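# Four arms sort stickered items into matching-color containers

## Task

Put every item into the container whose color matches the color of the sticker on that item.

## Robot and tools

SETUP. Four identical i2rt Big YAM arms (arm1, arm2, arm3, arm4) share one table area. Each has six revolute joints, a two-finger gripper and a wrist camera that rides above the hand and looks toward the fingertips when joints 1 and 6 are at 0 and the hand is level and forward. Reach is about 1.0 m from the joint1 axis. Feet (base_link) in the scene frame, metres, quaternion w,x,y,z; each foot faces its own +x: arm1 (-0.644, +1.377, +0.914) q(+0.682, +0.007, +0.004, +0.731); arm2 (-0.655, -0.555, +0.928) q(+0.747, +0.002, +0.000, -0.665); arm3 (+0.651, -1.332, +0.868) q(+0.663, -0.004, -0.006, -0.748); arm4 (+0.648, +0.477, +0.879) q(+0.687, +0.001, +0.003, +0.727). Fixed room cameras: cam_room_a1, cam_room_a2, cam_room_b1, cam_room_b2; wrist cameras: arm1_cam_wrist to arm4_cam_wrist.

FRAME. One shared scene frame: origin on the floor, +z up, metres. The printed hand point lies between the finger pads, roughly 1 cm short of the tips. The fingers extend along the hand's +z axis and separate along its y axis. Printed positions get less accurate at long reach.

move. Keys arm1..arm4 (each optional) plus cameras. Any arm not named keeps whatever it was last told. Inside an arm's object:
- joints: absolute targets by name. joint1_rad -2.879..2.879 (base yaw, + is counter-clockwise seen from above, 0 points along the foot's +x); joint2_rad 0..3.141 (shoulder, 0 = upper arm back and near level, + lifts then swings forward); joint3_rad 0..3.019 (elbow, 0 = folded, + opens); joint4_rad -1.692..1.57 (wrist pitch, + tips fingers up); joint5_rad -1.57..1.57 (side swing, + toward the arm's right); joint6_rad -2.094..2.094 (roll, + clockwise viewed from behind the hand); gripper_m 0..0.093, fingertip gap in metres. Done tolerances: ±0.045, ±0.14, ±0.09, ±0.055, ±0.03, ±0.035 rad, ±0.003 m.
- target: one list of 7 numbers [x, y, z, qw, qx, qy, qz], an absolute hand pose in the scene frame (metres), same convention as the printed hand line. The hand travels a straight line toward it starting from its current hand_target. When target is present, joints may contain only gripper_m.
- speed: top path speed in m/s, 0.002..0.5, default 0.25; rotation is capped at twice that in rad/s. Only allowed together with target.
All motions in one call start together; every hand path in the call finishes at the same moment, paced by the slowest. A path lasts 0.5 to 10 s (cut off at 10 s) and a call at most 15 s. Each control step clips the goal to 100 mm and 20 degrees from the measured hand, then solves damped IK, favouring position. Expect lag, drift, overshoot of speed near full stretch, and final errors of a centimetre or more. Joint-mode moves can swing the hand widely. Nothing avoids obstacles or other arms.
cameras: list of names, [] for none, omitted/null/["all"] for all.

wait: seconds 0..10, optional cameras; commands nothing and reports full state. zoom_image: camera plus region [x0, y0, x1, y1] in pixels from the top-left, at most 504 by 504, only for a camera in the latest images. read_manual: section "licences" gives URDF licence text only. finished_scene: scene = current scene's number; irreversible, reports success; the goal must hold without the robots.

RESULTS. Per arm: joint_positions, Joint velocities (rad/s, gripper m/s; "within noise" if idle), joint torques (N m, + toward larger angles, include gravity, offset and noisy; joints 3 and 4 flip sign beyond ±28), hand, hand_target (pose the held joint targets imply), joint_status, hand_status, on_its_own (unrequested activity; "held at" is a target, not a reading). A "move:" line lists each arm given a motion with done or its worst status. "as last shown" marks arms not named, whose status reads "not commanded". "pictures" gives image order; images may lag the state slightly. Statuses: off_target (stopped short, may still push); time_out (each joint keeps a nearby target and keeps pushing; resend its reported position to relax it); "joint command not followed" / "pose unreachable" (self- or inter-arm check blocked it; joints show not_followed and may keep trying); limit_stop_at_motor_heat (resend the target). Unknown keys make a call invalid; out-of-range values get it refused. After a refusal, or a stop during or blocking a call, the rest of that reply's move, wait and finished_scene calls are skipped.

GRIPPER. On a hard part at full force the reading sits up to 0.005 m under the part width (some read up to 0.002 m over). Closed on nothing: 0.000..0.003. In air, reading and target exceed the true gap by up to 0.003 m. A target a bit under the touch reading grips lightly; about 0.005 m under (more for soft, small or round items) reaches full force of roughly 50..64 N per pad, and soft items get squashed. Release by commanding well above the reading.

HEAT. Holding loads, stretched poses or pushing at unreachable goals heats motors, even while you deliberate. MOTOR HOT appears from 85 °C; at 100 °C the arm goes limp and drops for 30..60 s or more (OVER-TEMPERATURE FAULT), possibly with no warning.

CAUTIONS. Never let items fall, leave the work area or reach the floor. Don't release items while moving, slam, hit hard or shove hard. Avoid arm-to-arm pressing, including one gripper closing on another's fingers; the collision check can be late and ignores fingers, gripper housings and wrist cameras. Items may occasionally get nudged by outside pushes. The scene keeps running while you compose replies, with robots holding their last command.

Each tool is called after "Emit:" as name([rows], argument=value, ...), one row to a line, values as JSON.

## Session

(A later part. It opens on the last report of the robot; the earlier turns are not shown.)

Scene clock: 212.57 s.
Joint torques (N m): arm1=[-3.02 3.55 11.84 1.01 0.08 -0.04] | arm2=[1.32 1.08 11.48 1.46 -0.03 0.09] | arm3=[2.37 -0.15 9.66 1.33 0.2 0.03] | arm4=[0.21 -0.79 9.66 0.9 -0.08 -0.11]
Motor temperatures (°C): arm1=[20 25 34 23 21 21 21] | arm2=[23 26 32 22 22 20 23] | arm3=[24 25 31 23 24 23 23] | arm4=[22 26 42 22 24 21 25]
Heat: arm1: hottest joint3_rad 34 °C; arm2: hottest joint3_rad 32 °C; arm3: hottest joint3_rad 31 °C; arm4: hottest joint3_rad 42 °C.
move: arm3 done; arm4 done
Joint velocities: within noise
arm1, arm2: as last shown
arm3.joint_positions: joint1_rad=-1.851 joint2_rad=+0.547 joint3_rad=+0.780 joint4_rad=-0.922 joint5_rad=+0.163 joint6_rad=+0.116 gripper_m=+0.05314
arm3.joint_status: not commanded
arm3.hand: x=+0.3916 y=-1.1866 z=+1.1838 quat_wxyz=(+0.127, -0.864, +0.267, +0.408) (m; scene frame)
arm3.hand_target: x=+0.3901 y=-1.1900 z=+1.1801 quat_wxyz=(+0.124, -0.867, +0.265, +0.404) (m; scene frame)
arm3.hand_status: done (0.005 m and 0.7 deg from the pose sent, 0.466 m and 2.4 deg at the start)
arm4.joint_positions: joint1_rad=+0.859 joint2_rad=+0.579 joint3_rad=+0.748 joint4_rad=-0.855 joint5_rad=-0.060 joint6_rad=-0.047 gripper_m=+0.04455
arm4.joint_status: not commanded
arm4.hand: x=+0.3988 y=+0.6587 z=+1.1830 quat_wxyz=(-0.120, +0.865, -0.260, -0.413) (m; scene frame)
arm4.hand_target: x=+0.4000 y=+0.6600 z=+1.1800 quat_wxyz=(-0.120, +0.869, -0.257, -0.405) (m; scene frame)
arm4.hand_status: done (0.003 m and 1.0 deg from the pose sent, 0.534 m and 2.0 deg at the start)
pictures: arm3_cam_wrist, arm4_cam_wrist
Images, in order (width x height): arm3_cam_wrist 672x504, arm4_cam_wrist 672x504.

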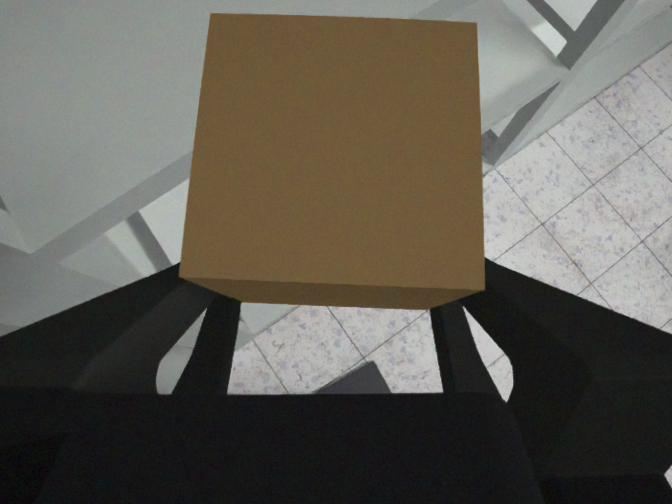

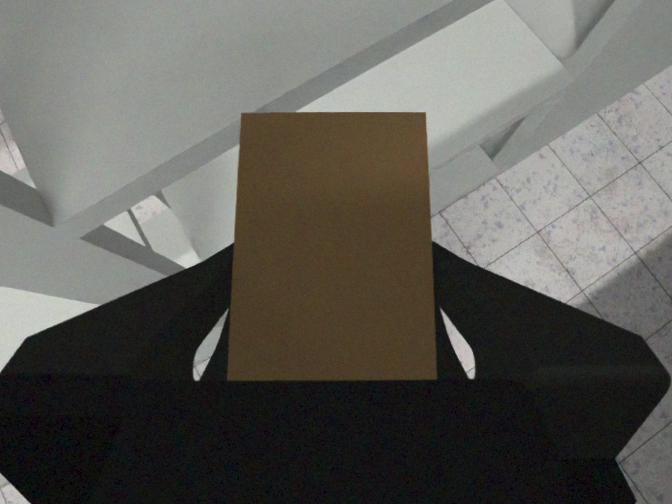

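Emit:
move(arm4={"joints": {"joint1_rad": -1.094, "joint5_rad":0, "joint6_rad":0}}, arm3={"joints": {"joint1_rad": 0.958, "joint5_rad":0, "joint6_rad":0}}, cameras=["arm3_cam_wrist","arm4_cam_wrist"])

Scene clock: 234.20 s.
Joint torques (N m): arm1=[-2.73 4.13 11.85 1.05 0.12 -0.06] | arm2=[1.44 1.03 11.45 1.47 -0.03 0.08] | arm3=[1.79 -0.15 9.58 1.42 0.12 -0.11] | arm4=[0.85 -0.32 9.63 0.95 0.01 0.15]
Motor temperatures (°C): arm1=[20 25 34 23 21 21 21] | arm2=[23 25 32 22 22 20 23] | arm3=[24 24 32 23 24 23 24] | arm4=[22 24 40 22 24 21 26]
Heat: arm1: hottest joint3_rad 34 °C; arm2: hottest joint3_rad 32 °C; arm3: hottest joint3_rad 32 °C; arm4: hottest joint3_rad 40 °C.
move: arm3 done; arm4 done
Joint velocities: within noise
arm1, arm2: as last shown
arm3.joint_positions: joint1_rad=+0.948 joint2_rad=+0.549 joint3_rad=+0.780 joint4_rad=-0.922 joint5_rad=-0.003 joint6_rad=+0.006 gripper_m=+0.05317
arm3.joint_status: all done
arm3.hand: x=+0.8681 y=-1.5272 z=+1.1871 quat_wxyz=(-0.400, -0.328, -0.841, +0.158) (m; scene frame)
arm3.hand_target: x=+0.8694 y=-1.5250 z=+1.1837 quat_wxyz=(-0.396, -0.322, -0.845, +0.157) (m; scene frame)
arm3.hand_status: not commanded
arm4.joint_positions: joint1_rad=-1.092 joint2_rad=+0.579 joint3_rad=+0.748 joint4_rad=-0.856 joint5_rad=+0.002 joint6_rad=-0.012 gripper_m=+0.04455
arm4.joint_status: all done
arm4.hand: x=+0.9152 y=+0.6352 z=+1.1802 quat_wxyz=(-0.411, +0.244, -0.872, -0.109) (m; scene frame)
arm4.hand_target: x=+0.9152 y=+0.6347 z=+1.1774 quat_wxyz=(-0.404, +0.239, -0.876, -0.110) (m; scene frame)
arm4.hand_status: not commanded
pictures: arm3_cam_wrist, arm4_cam_wrist
Images, in order (width x height): arm3_cam_wrist 672x504, arm4_cam_wrist 672x504.

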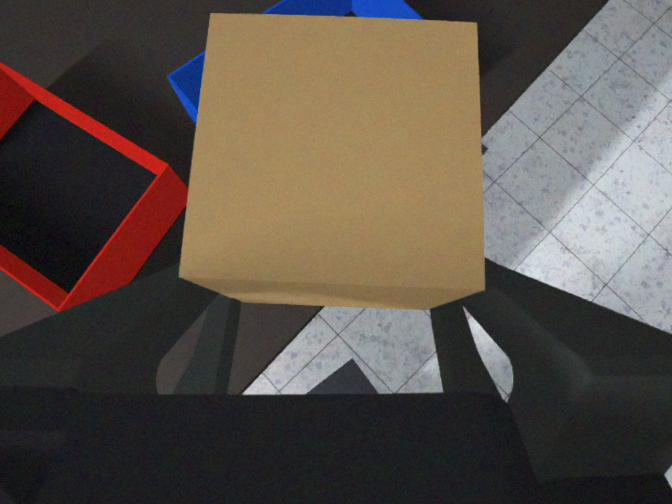

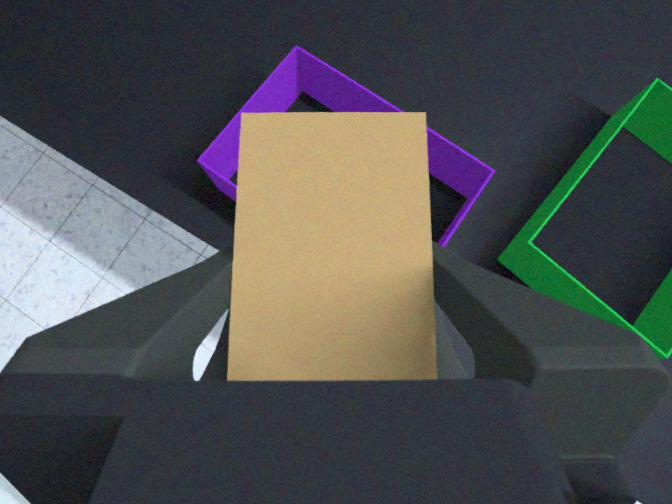

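Emit:
move(arm4={"target": [1.115,0.745,0.90,0.4084,-0.233,0.8759,0.1087], "speed":0.35}, arm3={"target": [1.15,-1.75,0.92,0.3968,0.3115,0.851,-0.1453], "speed":0.35}, cameras=["arm3_cam_wrist","arm4_cam_wrist"])

Scene clock: 249.63 s.
Joint torques (N m): arm1=[-3.02 3.37 11.78 0.99 0.08 -0.08] | arm2=[1.38 1.08 11.48 1.46 -0.03 0.08] | arm3=[2.14 -19.02 10.66 2.18 -0.08 -0.04] | arm4=[0.21 -13.22 8.01 1.87 0.02 0.16]
Motor temperatures (°C): arm1=[20 24 34 23 21 21 21] | arm2=[23 25 32 22 22 20 23] | arm3=[24 24 32 23 24 23 24] | arm4=[22 23 39 22 24 21 26]
Heat: arm1: hottest joint3_rad 34 °C; arm2: hottest joint3_rad 32 °C; arm3: hottest joint3_rad 32 °C; arm4: hottest joint3_rad 39 °C.
move: arm3 off_target; arm4 off_target
Joint velocities: within noise
arm1: as last shown
arm2.joint_positions: joint1_rad=+0.923 joint2_rad=+0.591 joint3_rad=+1.182 joint4_rad=-1.590 joint5_rad=+0.004 joint6_rad=+0.013 gripper_m=+0.07993
arm2.joint_status: not commanded
arm2.hand: x=-0.4879 y=-0.6565 z=+1.3322 quat_wxyz=(-0.273, -0.258, -0.924, +0.073) (m; scene frame)
arm2.hand_target: x=-0.4869 y=-0.6552 z=+1.3374 quat_wxyz=(-0.273, -0.255, -0.925, +0.071) (m; scene frame)
arm2.hand_status: not commanded
arm3.joint_positions: joint1_rad=+0.979 joint2_rad=+1.860 joint3_rad=+1.028 joint4_rad=+0.055 joint5_rad=-0.002 joint6_rad=+0.006 gripper_m=+0.05317
arm3.joint_status: not commanded
arm3.hand: x=+1.1255 y=-1.7418 z=+0.8927 quat_wxyz=(-0.366, -0.322, -0.862, +0.139) (m; scene frame)
arm3.hand_target: x=+1.1486 y=-1.7487 z=+0.9207 quat_wxyz=(-0.397, -0.312, -0.851, +0.145) (m; scene frame)
arm3.hand_status: off_target (0.038 m and 4.0 deg from the pose sent, 0.448 m and 2.7 deg at the start)
arm4.joint_positions: joint1_rad=-1.098 joint2_rad=+1.686 joint3_rad=+0.676 joint4_rad=+0.264 joint5_rad=+0.002 joint6_rad=-0.012 gripper_m=+0.04455
arm4.joint_status: not commanded
arm4.hand: x=+1.0945 y=+0.7374 z=+0.8847 quat_wxyz=(-0.385, +0.245, -0.884, -0.101) (m; scene frame)
arm4.hand_target: x=+1.1141 y=+0.7444 z=+0.9007 quat_wxyz=(-0.408, +0.233, -0.876, -0.109) (m; scene frame)
arm4.hand_status: off_target (0.027 m and 3.2 deg from the pose sent, 0.361 m and 1.4 deg at the start)
pictures: arm3_cam_wrist, arm4_cam_wrist
Images, in order (width x height): arm3_cam_wrist 672x504, arm4_cam_wrist 672x504.

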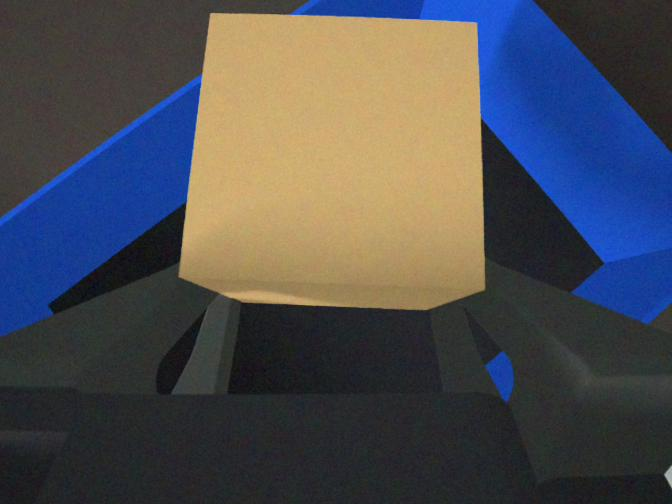

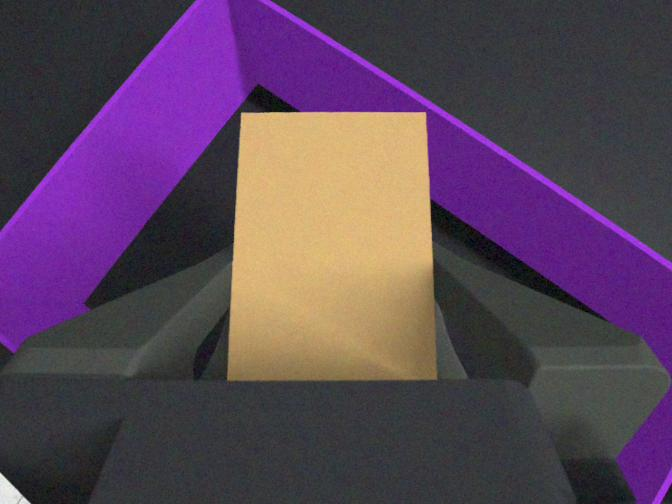

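Emit:
move(arm4={"target": [1.113,0.743,0.757,0.4084,-0.233,0.8759,0.1087], "speed":0.15}, arm3={"target": [1.158,-1.752,0.768,0.3968,0.3115,0.851,-0.1453], "speed":0.15}, cameras=["arm3_cam_wrist","arm4_cam_wrist"])

Emit:
move(arm4={"target": [1.108,0.742,0.732,0.4084,-0.233,0.8759,0.1087], "speed":0.1}, arm3={"target": [1.154,-1.750,0.745,0.3968,0.3115,0.851,-0.1453], "speed":0.1}, cameras=["arm3_cam_wrist","arm4_cam_wrist"])

Scene clock: 266.13 s.
Joint torques (N m): arm1=[-2.08 3.78 11.81 0.9 0.07 -0.03] | arm2=[1.38 0.97 11.49 1.46 -0.02 0.08] | arm3=[1.96 -19.96 7.66 2.35 0.13 0.02] | arm4=[-0.09 -15.15 3.69 1.88 -0.02 0.16]
Motor temperatures (°C): arm1=[20 24 34 23 21 21 21] | arm2=[23 25 32 22 22 20 23] | arm3=[24 25 32 23 24 23 24] | arm4=[22 23 36 22 24 21 26]
Heat: arm1: hottest joint3_rad 34 °C; arm2: hottest joint3_rad 32 °C; arm3: hottest joint3_rad 32 °C; arm4: hottest joint3_rad 36 °C.
move: arm3 off_target; arm4 off_target
Joint velocities: within noise
arm1, arm2: as last shown
arm3.joint_positions: joint1_rad=+0.991 joint2_rad=+2.200 joint3_rad=+1.059 joint4_rad=+0.381 joint5_rad=+0.001 joint6_rad=+0.009 gripper_m=+0.05317
arm3.joint_status: not commanded
arm3.hand: x=+1.1375 y=-1.7442 z=+0.7535 quat_wxyz=(-0.373, -0.317, -0.861, +0.140) (m; scene frame)
arm3.hand_target: x=+1.1573 y=-1.7513 z=+0.7687 quat_wxyz=(-0.397, -0.312, -0.851, +0.145) (m; scene frame)
arm3.hand_status: off_target (0.026 m and 3.0 deg from the pose sent, 0.129 m and 4.0 deg at the start)
arm4.joint_positions: joint1_rad=-1.099 joint2_rad=+2.124 joint3_rad=+0.714 joint4_rad=+0.684 joint5_rad=+0.002 joint6_rad=-0.012 gripper_m=+0.04455
arm4.joint_status: not commanded
arm4.hand: x=+1.1004 y=+0.7401 z=+0.7530 quat_wxyz=(-0.395, +0.243, -0.880, -0.103) (m; scene frame)
arm4.hand_target: x=+1.1127 y=+0.7428 z=+0.7572 quat_wxyz=(-0.408, +0.233, -0.876, -0.109) (m; scene frame)
arm4.hand_status: off_target (0.014 m and 2.1 deg from the pose sent, 0.129 m and 3.2 deg at the start)
pictures: arm3_cam_wrist, arm4_cam_wrist
Images, in order (width x height): arm3_cam_wrist 672x504, arm4_cam_wrist 672x504.

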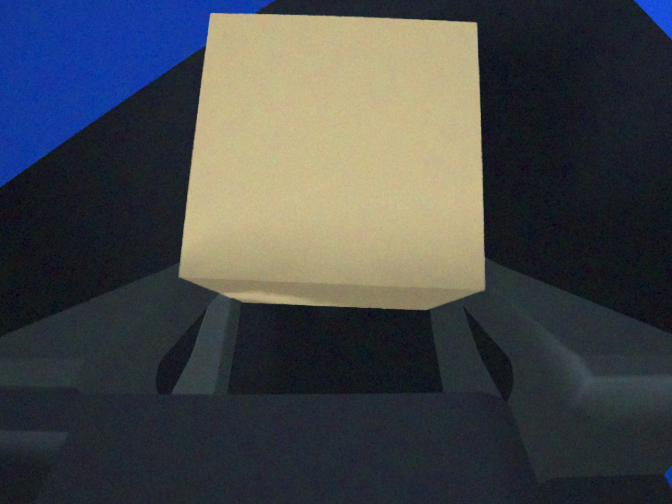

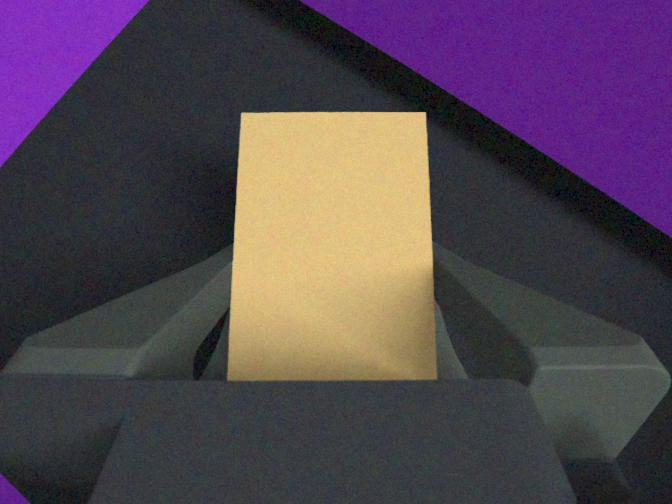

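Scene clock: 267.10 s.
Joint torques (N m): arm1=[-2.49 3.66 11.92 0.95 0.02 -0.04] | arm2=[1.38 1.03 11.45 1.46 -0.02 0.09] | arm3=[1.61 -17.73 6.91 2.22 0.1 0] | arm4=[0.38 -14.68 3.08 1.95 0.08 0.2]
Motor temperatures (°C): arm1=[20 24 34 23 21 21 21] | arm2=[23 25 32 22 22 20 23] | arm3=[24 25 32 23 24 23 24] | arm4=[22 24 36 22 24 21 26]
Heat: arm1: hottest joint3_rad 34 °C; arm2: hottest joint3_rad 32 °C; arm3: hottest joint3_rad 32 °C; arm4: hottest joint3_rad 36 °C.
move: arm3 off_target; arm4 done
Joint velocities: within noise
arm1.joint_positions: joint1_rad=-2.251 joint2_rad=+0.594 joint3_rad=+1.178 joint4_rad=-1.594 joint5_rad=-0.008 joint6_rad=-0.006 gripper_m=+0.06996
arm1.joint_status: not commanded
arm1.hand: x=-0.4769 y=+1.2648 z=+1.3123 quat_wxyz=(-0.257, -0.285, -0.920, +0.081) (m; scene frame)
arm1.hand_target: x=-0.4779 y=+1.2627 z=+1.3203 quat_wxyz=(-0.261, -0.287, -0.918, +0.086) (m; scene frame)
arm1.hand_status: not commanded
arm2: as last shown
arm3.joint_positions: joint1_rad=+0.992 joint2_rad=+2.228 joint3_rad=+1.068 joint4_rad=+0.436 joint5_rad=+0.001 joint6_rad=+0.009 gripper_m=+0.05317
arm3.joint_status: not commanded
arm3.hand: x=+1.1432 y=-1.7484 z=+0.7495 quat_wxyz=(-0.389, -0.314, -0.854, +0.145) (m; scene frame)
arm3.hand_target: x=+1.1536 y=-1.7496 z=+0.7451 quat_wxyz=(-0.397, -0.312, -0.851, +0.145) (m; scene frame)
arm3.hand_status: off_target (0.012 m and 1.0 deg from the pose sent, 0.019 m and 3.1 deg at the start)
arm4.joint_positions: joint1_rad=-1.100 joint2_rad=+2.187 joint3_rad=+0.731 joint4_rad=+0.755 joint5_rad=+0.002 joint6_rad=-0.010 gripper_m=+0.04455
arm4.joint_status: not commanded
arm4.hand: x=+1.1039 y=+0.7416 z=+0.7382 quat_wxyz=(-0.405, +0.241, -0.876, -0.106) (m; scene frame)
arm4.hand_target: x=+1.1078 y=+0.7420 z=+0.7321 quat_wxyz=(-0.408, +0.233, -0.876, -0.109) (m; scene frame)
arm4.hand_status: done (0.007 m and 1.0 deg from the pose sent, 0.022 m and 2.1 deg at the start)
pictures: arm3_cam_wrist, arm4_cam_wrist
Images, in order (width x height): arm3_cam_wrist 672x504, arm4_cam_wrist 672x504.

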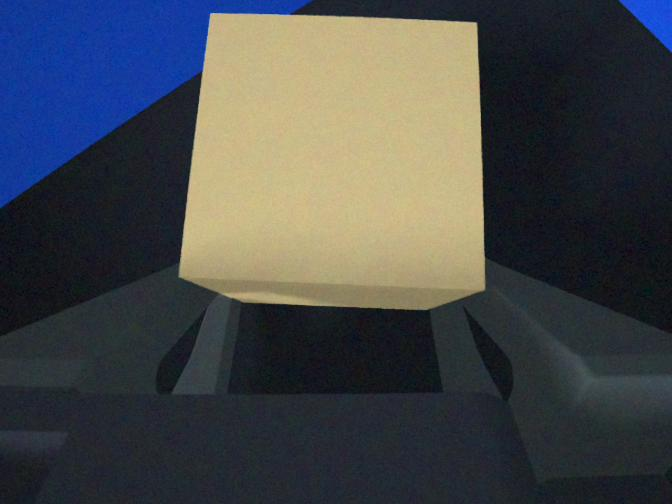

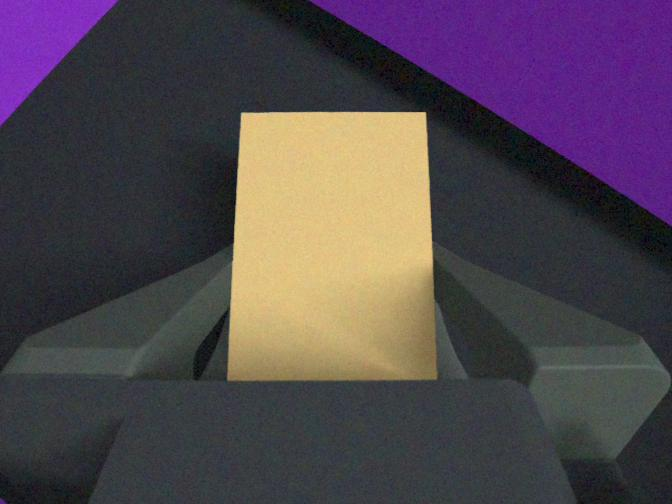

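Emit:
move(arm4={"target": [1.106,0.742,0.718,0.4084,-0.233,0.8759,0.1087], "speed":0.1}, arm3={"target": [1.150,-1.750,0.728,0.3968,0.3115,0.851,-0.1453], "speed":0.1}, cameras=[])

Scene clock: 270.93 s.
Joint torques (N m): arm1=[-3.02 2.96 11.82 1.1 0.08 -0.06] | arm2=[1.38 1.14 11.44 1.43 -0.03 0.09] | arm3=[1.55 -16.73 5.94 2.02 -0.03 -0.02] | arm4=[0.97 -12.69 2.77 1.52 0.17 0.15]
Motor temperatures (°C): arm1=[20 24 34 23 21 21 21] | arm2=[23 25 32 22 22 20 23] | arm3=[24 25 31 23 24 23 24] | arm4=[22 24 36 22 24 21 26]
Heat: arm1: hottest joint3_rad 34 °C; arm2: hottest joint3_rad 32 °C; arm3: hottest joint3_rad 31 °C; arm4: hottest joint3_rad 36 °C.
move: arm3 off_target; arm4 off_target
Joint velocities: within noise
arm1, arm2: as last shown
arm3.joint_positions: joint1_rad=+0.992 joint2_rad=+2.254 joint3_rad=+1.080 joint4_rad=+0.478 joint5_rad=+0.001 joint6_rad=+0.009 gripper_m=+0.05317
arm3.joint_status: not commanded
arm3.hand: x=+1.1480 y=-1.7525 z=+0.7454 quat_wxyz=(-0.401, -0.312, -0.848, +0.149) (m; scene frame)
arm3.hand_target: x=+1.1493 y=-1.7495 z=+0.7282 quat_wxyz=(-0.397, -0.312, -0.851, +0.145) (m; scene frame)
arm3.hand_status: off_target (0.018 m and 0.8 deg from the pose sent, 0.023 m and 1.0 deg at the start)
arm4.joint_positions: joint1_rad=-1.100 joint2_rad=+2.208 joint3_rad=+0.741 joint4_rad=+0.801 joint5_rad=+0.002 joint6_rad=-0.006 gripper_m=+0.04455
arm4.joint_status: not commanded
arm4.hand: x=+1.1097 y=+0.7450 z=+0.7387 quat_wxyz=(-0.420, +0.237, -0.869, -0.111) (m; scene frame)
arm4.hand_target: x=+1.1052 y=+0.7416 z=+0.7187 quat_wxyz=(-0.408, +0.233, -0.876, -0.109) (m; scene frame)
arm4.hand_status: off_target (0.021 m and 1.6 deg from the pose sent, 0.020 m and 1.0 deg at the start)
pictures: none
No camera images: "cameras" was empty.

Emit:
move(arm4={"joints":{"gripper_m":0.08}}, arm3={"joints":{"gripper_m":0.09}}, cameras=["arm3_cam_wrist","arm4_cam_wrist"])

Emit:
move(arm4={"target": [1.05,0.707,0.85,0.4084,-0.233,0.8759,0.1087], "speed":0.25}, arm3={"target": [1.09,-1.70,0.86,0.3968,0.3115,0.851,-0.1453], "speed":0.25}, cameras=["arm3_cam_wrist","arm4_cam_wrist"])

Scene clock: 275.73 s.
Joint torques (N m): arm1=[-2.9 3.9 11.79 1.13 0.04 -0.02] | arm2=[1.26 0.97 11.47 1.43 -0.02 0.08] | arm3=[1.26 -16.73 5.97 2.02 -0.03 -0.02] | arm4=[0.62 -13.63 2.32 1.51 0.17 0.17]
Motor temperatures (°C): arm1=[20 24 34 23 21 21 21] | arm2=[23 25 32 22 22 20 23] | arm3=[24 25 31 23 24 23 24] | arm4=[22 24 35 22 24 21 26]
Heat: arm1: hottest joint3_rad 34 °C; arm2: hottest joint3_rad 32 °C; arm3: hottest joint3_rad 31 °C; arm4: hottest joint3_rad 35 °C.
move: arm3 done; arm4 done
Joint velocities: within noise
arm1, arm2: as last shown
arm3.joint_positions: joint1_rad=+0.992 joint2_rad=+2.254 joint3_rad=+1.080 joint4_rad=+0.478 joint5_rad=+0.001 joint6_rad=+0.009 gripper_m=+0.08996
arm3.joint_status: all done
arm3.hand: x=+1.1480 y=-1.7525 z=+0.7455 quat_wxyz=(-0.402, -0.312, -0.848, +0.149) (m; scene frame)
arm3.hand_target: x=+1.1492 y=-1.7495 z=+0.7282 quat_wxyz=(-0.397, -0.312, -0.851, +0.145) (m; scene frame)
arm3.hand_status: not commanded
arm4.joint_positions: joint1_rad=-1.101 joint2_rad=+2.214 joint3_rad=+0.748 joint4_rad=+0.801 joint5_rad=+0.002 joint6_rad=-0.005 gripper_m=+0.07991
arm4.joint_status: all done
arm4.hand: x=+1.1118 y=+0.7460 z=+0.7371 quat_wxyz=(-0.421, +0.236, -0.869, -0.111) (m; scene frame)
arm4.hand_target: x=+1.1054 y=+0.7416 z=+0.7188 quat_wxyz=(-0.408, +0.233, -0.876, -0.109) (m; scene frame)
arm4.hand_status: not commanded
pictures: arm3_cam_wrist, arm4_cam_wrist
Images, in order (width x height): arm3_cam_wrist 672x504, arm4_cam_wrist 672x504.

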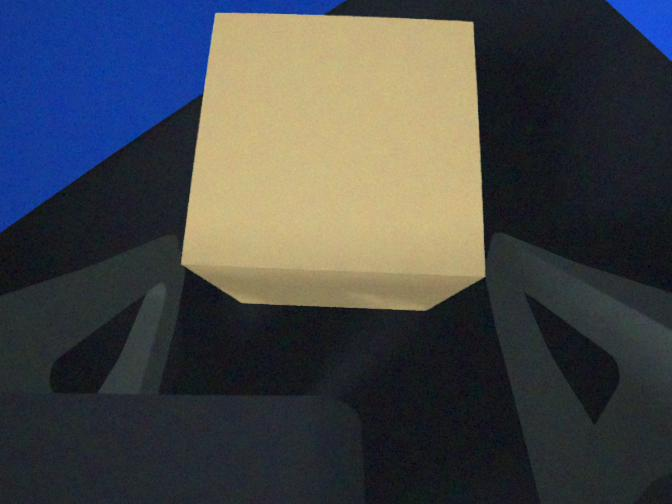

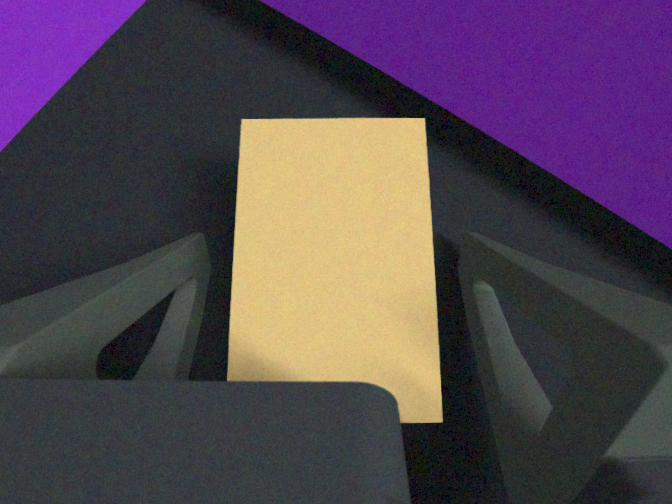

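Scene clock: 277.07 s.
Joint torques (N m): arm1=[-1.79 3.66 11.9 0.95 0.04 -0.08] | arm2=[1.32 1.08 11.48 1.44 -0.02 0.08] | arm3=[1.32 -15.15 5.38 1.25 0.11 -0.04] | arm4=[0.32 -11.93 3.77 0.88 -0.04 0.1]
Motor temperatures (°C): arm1=[20 24 34 23 21 21 21] | arm2=[23 25 32 22 22 20 23] | arm3=[24 25 31 23 24 23 24] | arm4=[22 24 34 22 24 21 26]
Heat: arm1: hottest joint3_rad 34 °C; arm2: hottest joint3_rad 32 °C; arm3: hottest joint3_rad 31 °C; arm4: hottest joint3_rad 34 °C.
move: arm3 done; arm4 done
Joint velocities: within noise
arm1, arm2: as last shown
arm3.joint_positions: joint1_rad=+0.992 joint2_rad=+1.841 joint3_rad=+0.819 joint4_rad=+0.336 joint5_rad=-0.006 joint6_rad=+0.009 gripper_m=+0.08996
arm3.joint_status: not commanded
arm3.hand: x=+1.0933 y=-1.7035 z=+0.8686 quat_wxyz=(-0.406, -0.310, -0.847, +0.148) (m; scene frame)
arm3.hand_target: x=+1.0899 y=-1.6999 z=+0.8601 quat_wxyz=(-0.397, -0.312, -0.851, +0.145) (m; scene frame)
arm3.hand_status: done (0.010 m and 1.2 deg from the pose sent, 0.139 m and 0.8 deg at the start)
arm4.joint_positions: joint1_rad=-1.102 joint2_rad=+1.731 joint3_rad=+0.494 joint4_rad=+0.565 joint5_rad=+0.003 joint6_rad=-0.005 gripper_m=+0.07992
arm4.joint_status: not commanded
arm4.hand: x=+1.0519 y=+0.7105 z=+0.8555 quat_wxyz=(-0.417, +0.236, -0.871, -0.109) (m; scene frame)
arm4.hand_target: x=+1.0500 y=+0.7070 z=+0.8501 quat_wxyz=(-0.408, +0.233, -0.876, -0.109) (m; scene frame)
arm4.hand_status: done (0.007 m and 1.2 deg from the pose sent, 0.135 m and 1.7 deg at the start)
pictures: arm3_cam_wrist, arm4_cam_wrist
Images, in order (width x height): arm3_cam_wrist 672x504, arm4_cam_wrist 672x504.

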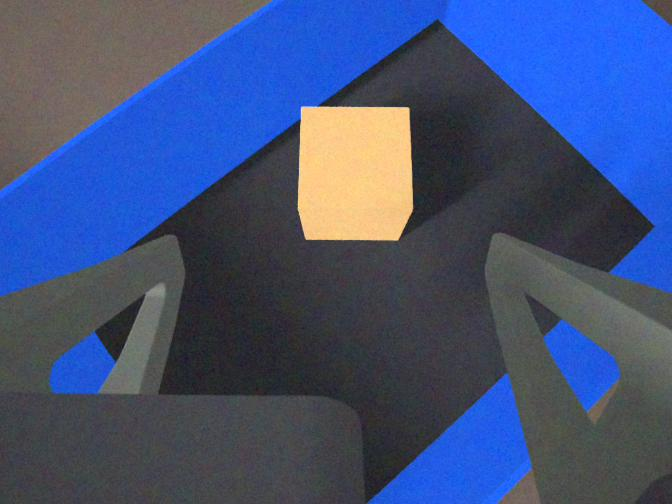

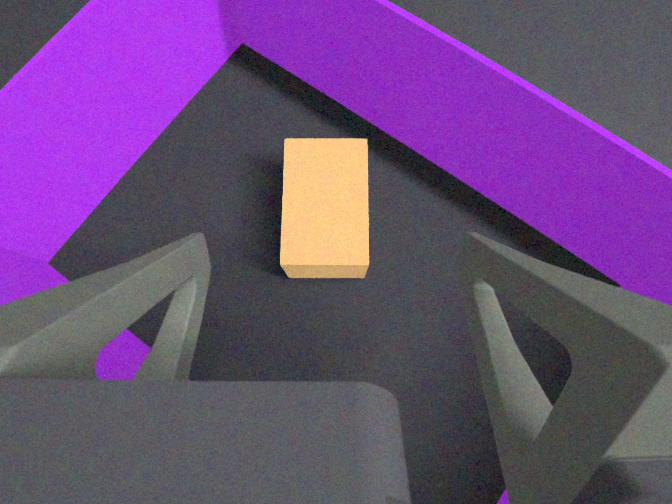

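Emit:
finished_scene(scene=3)

The scene is finished: the task was done.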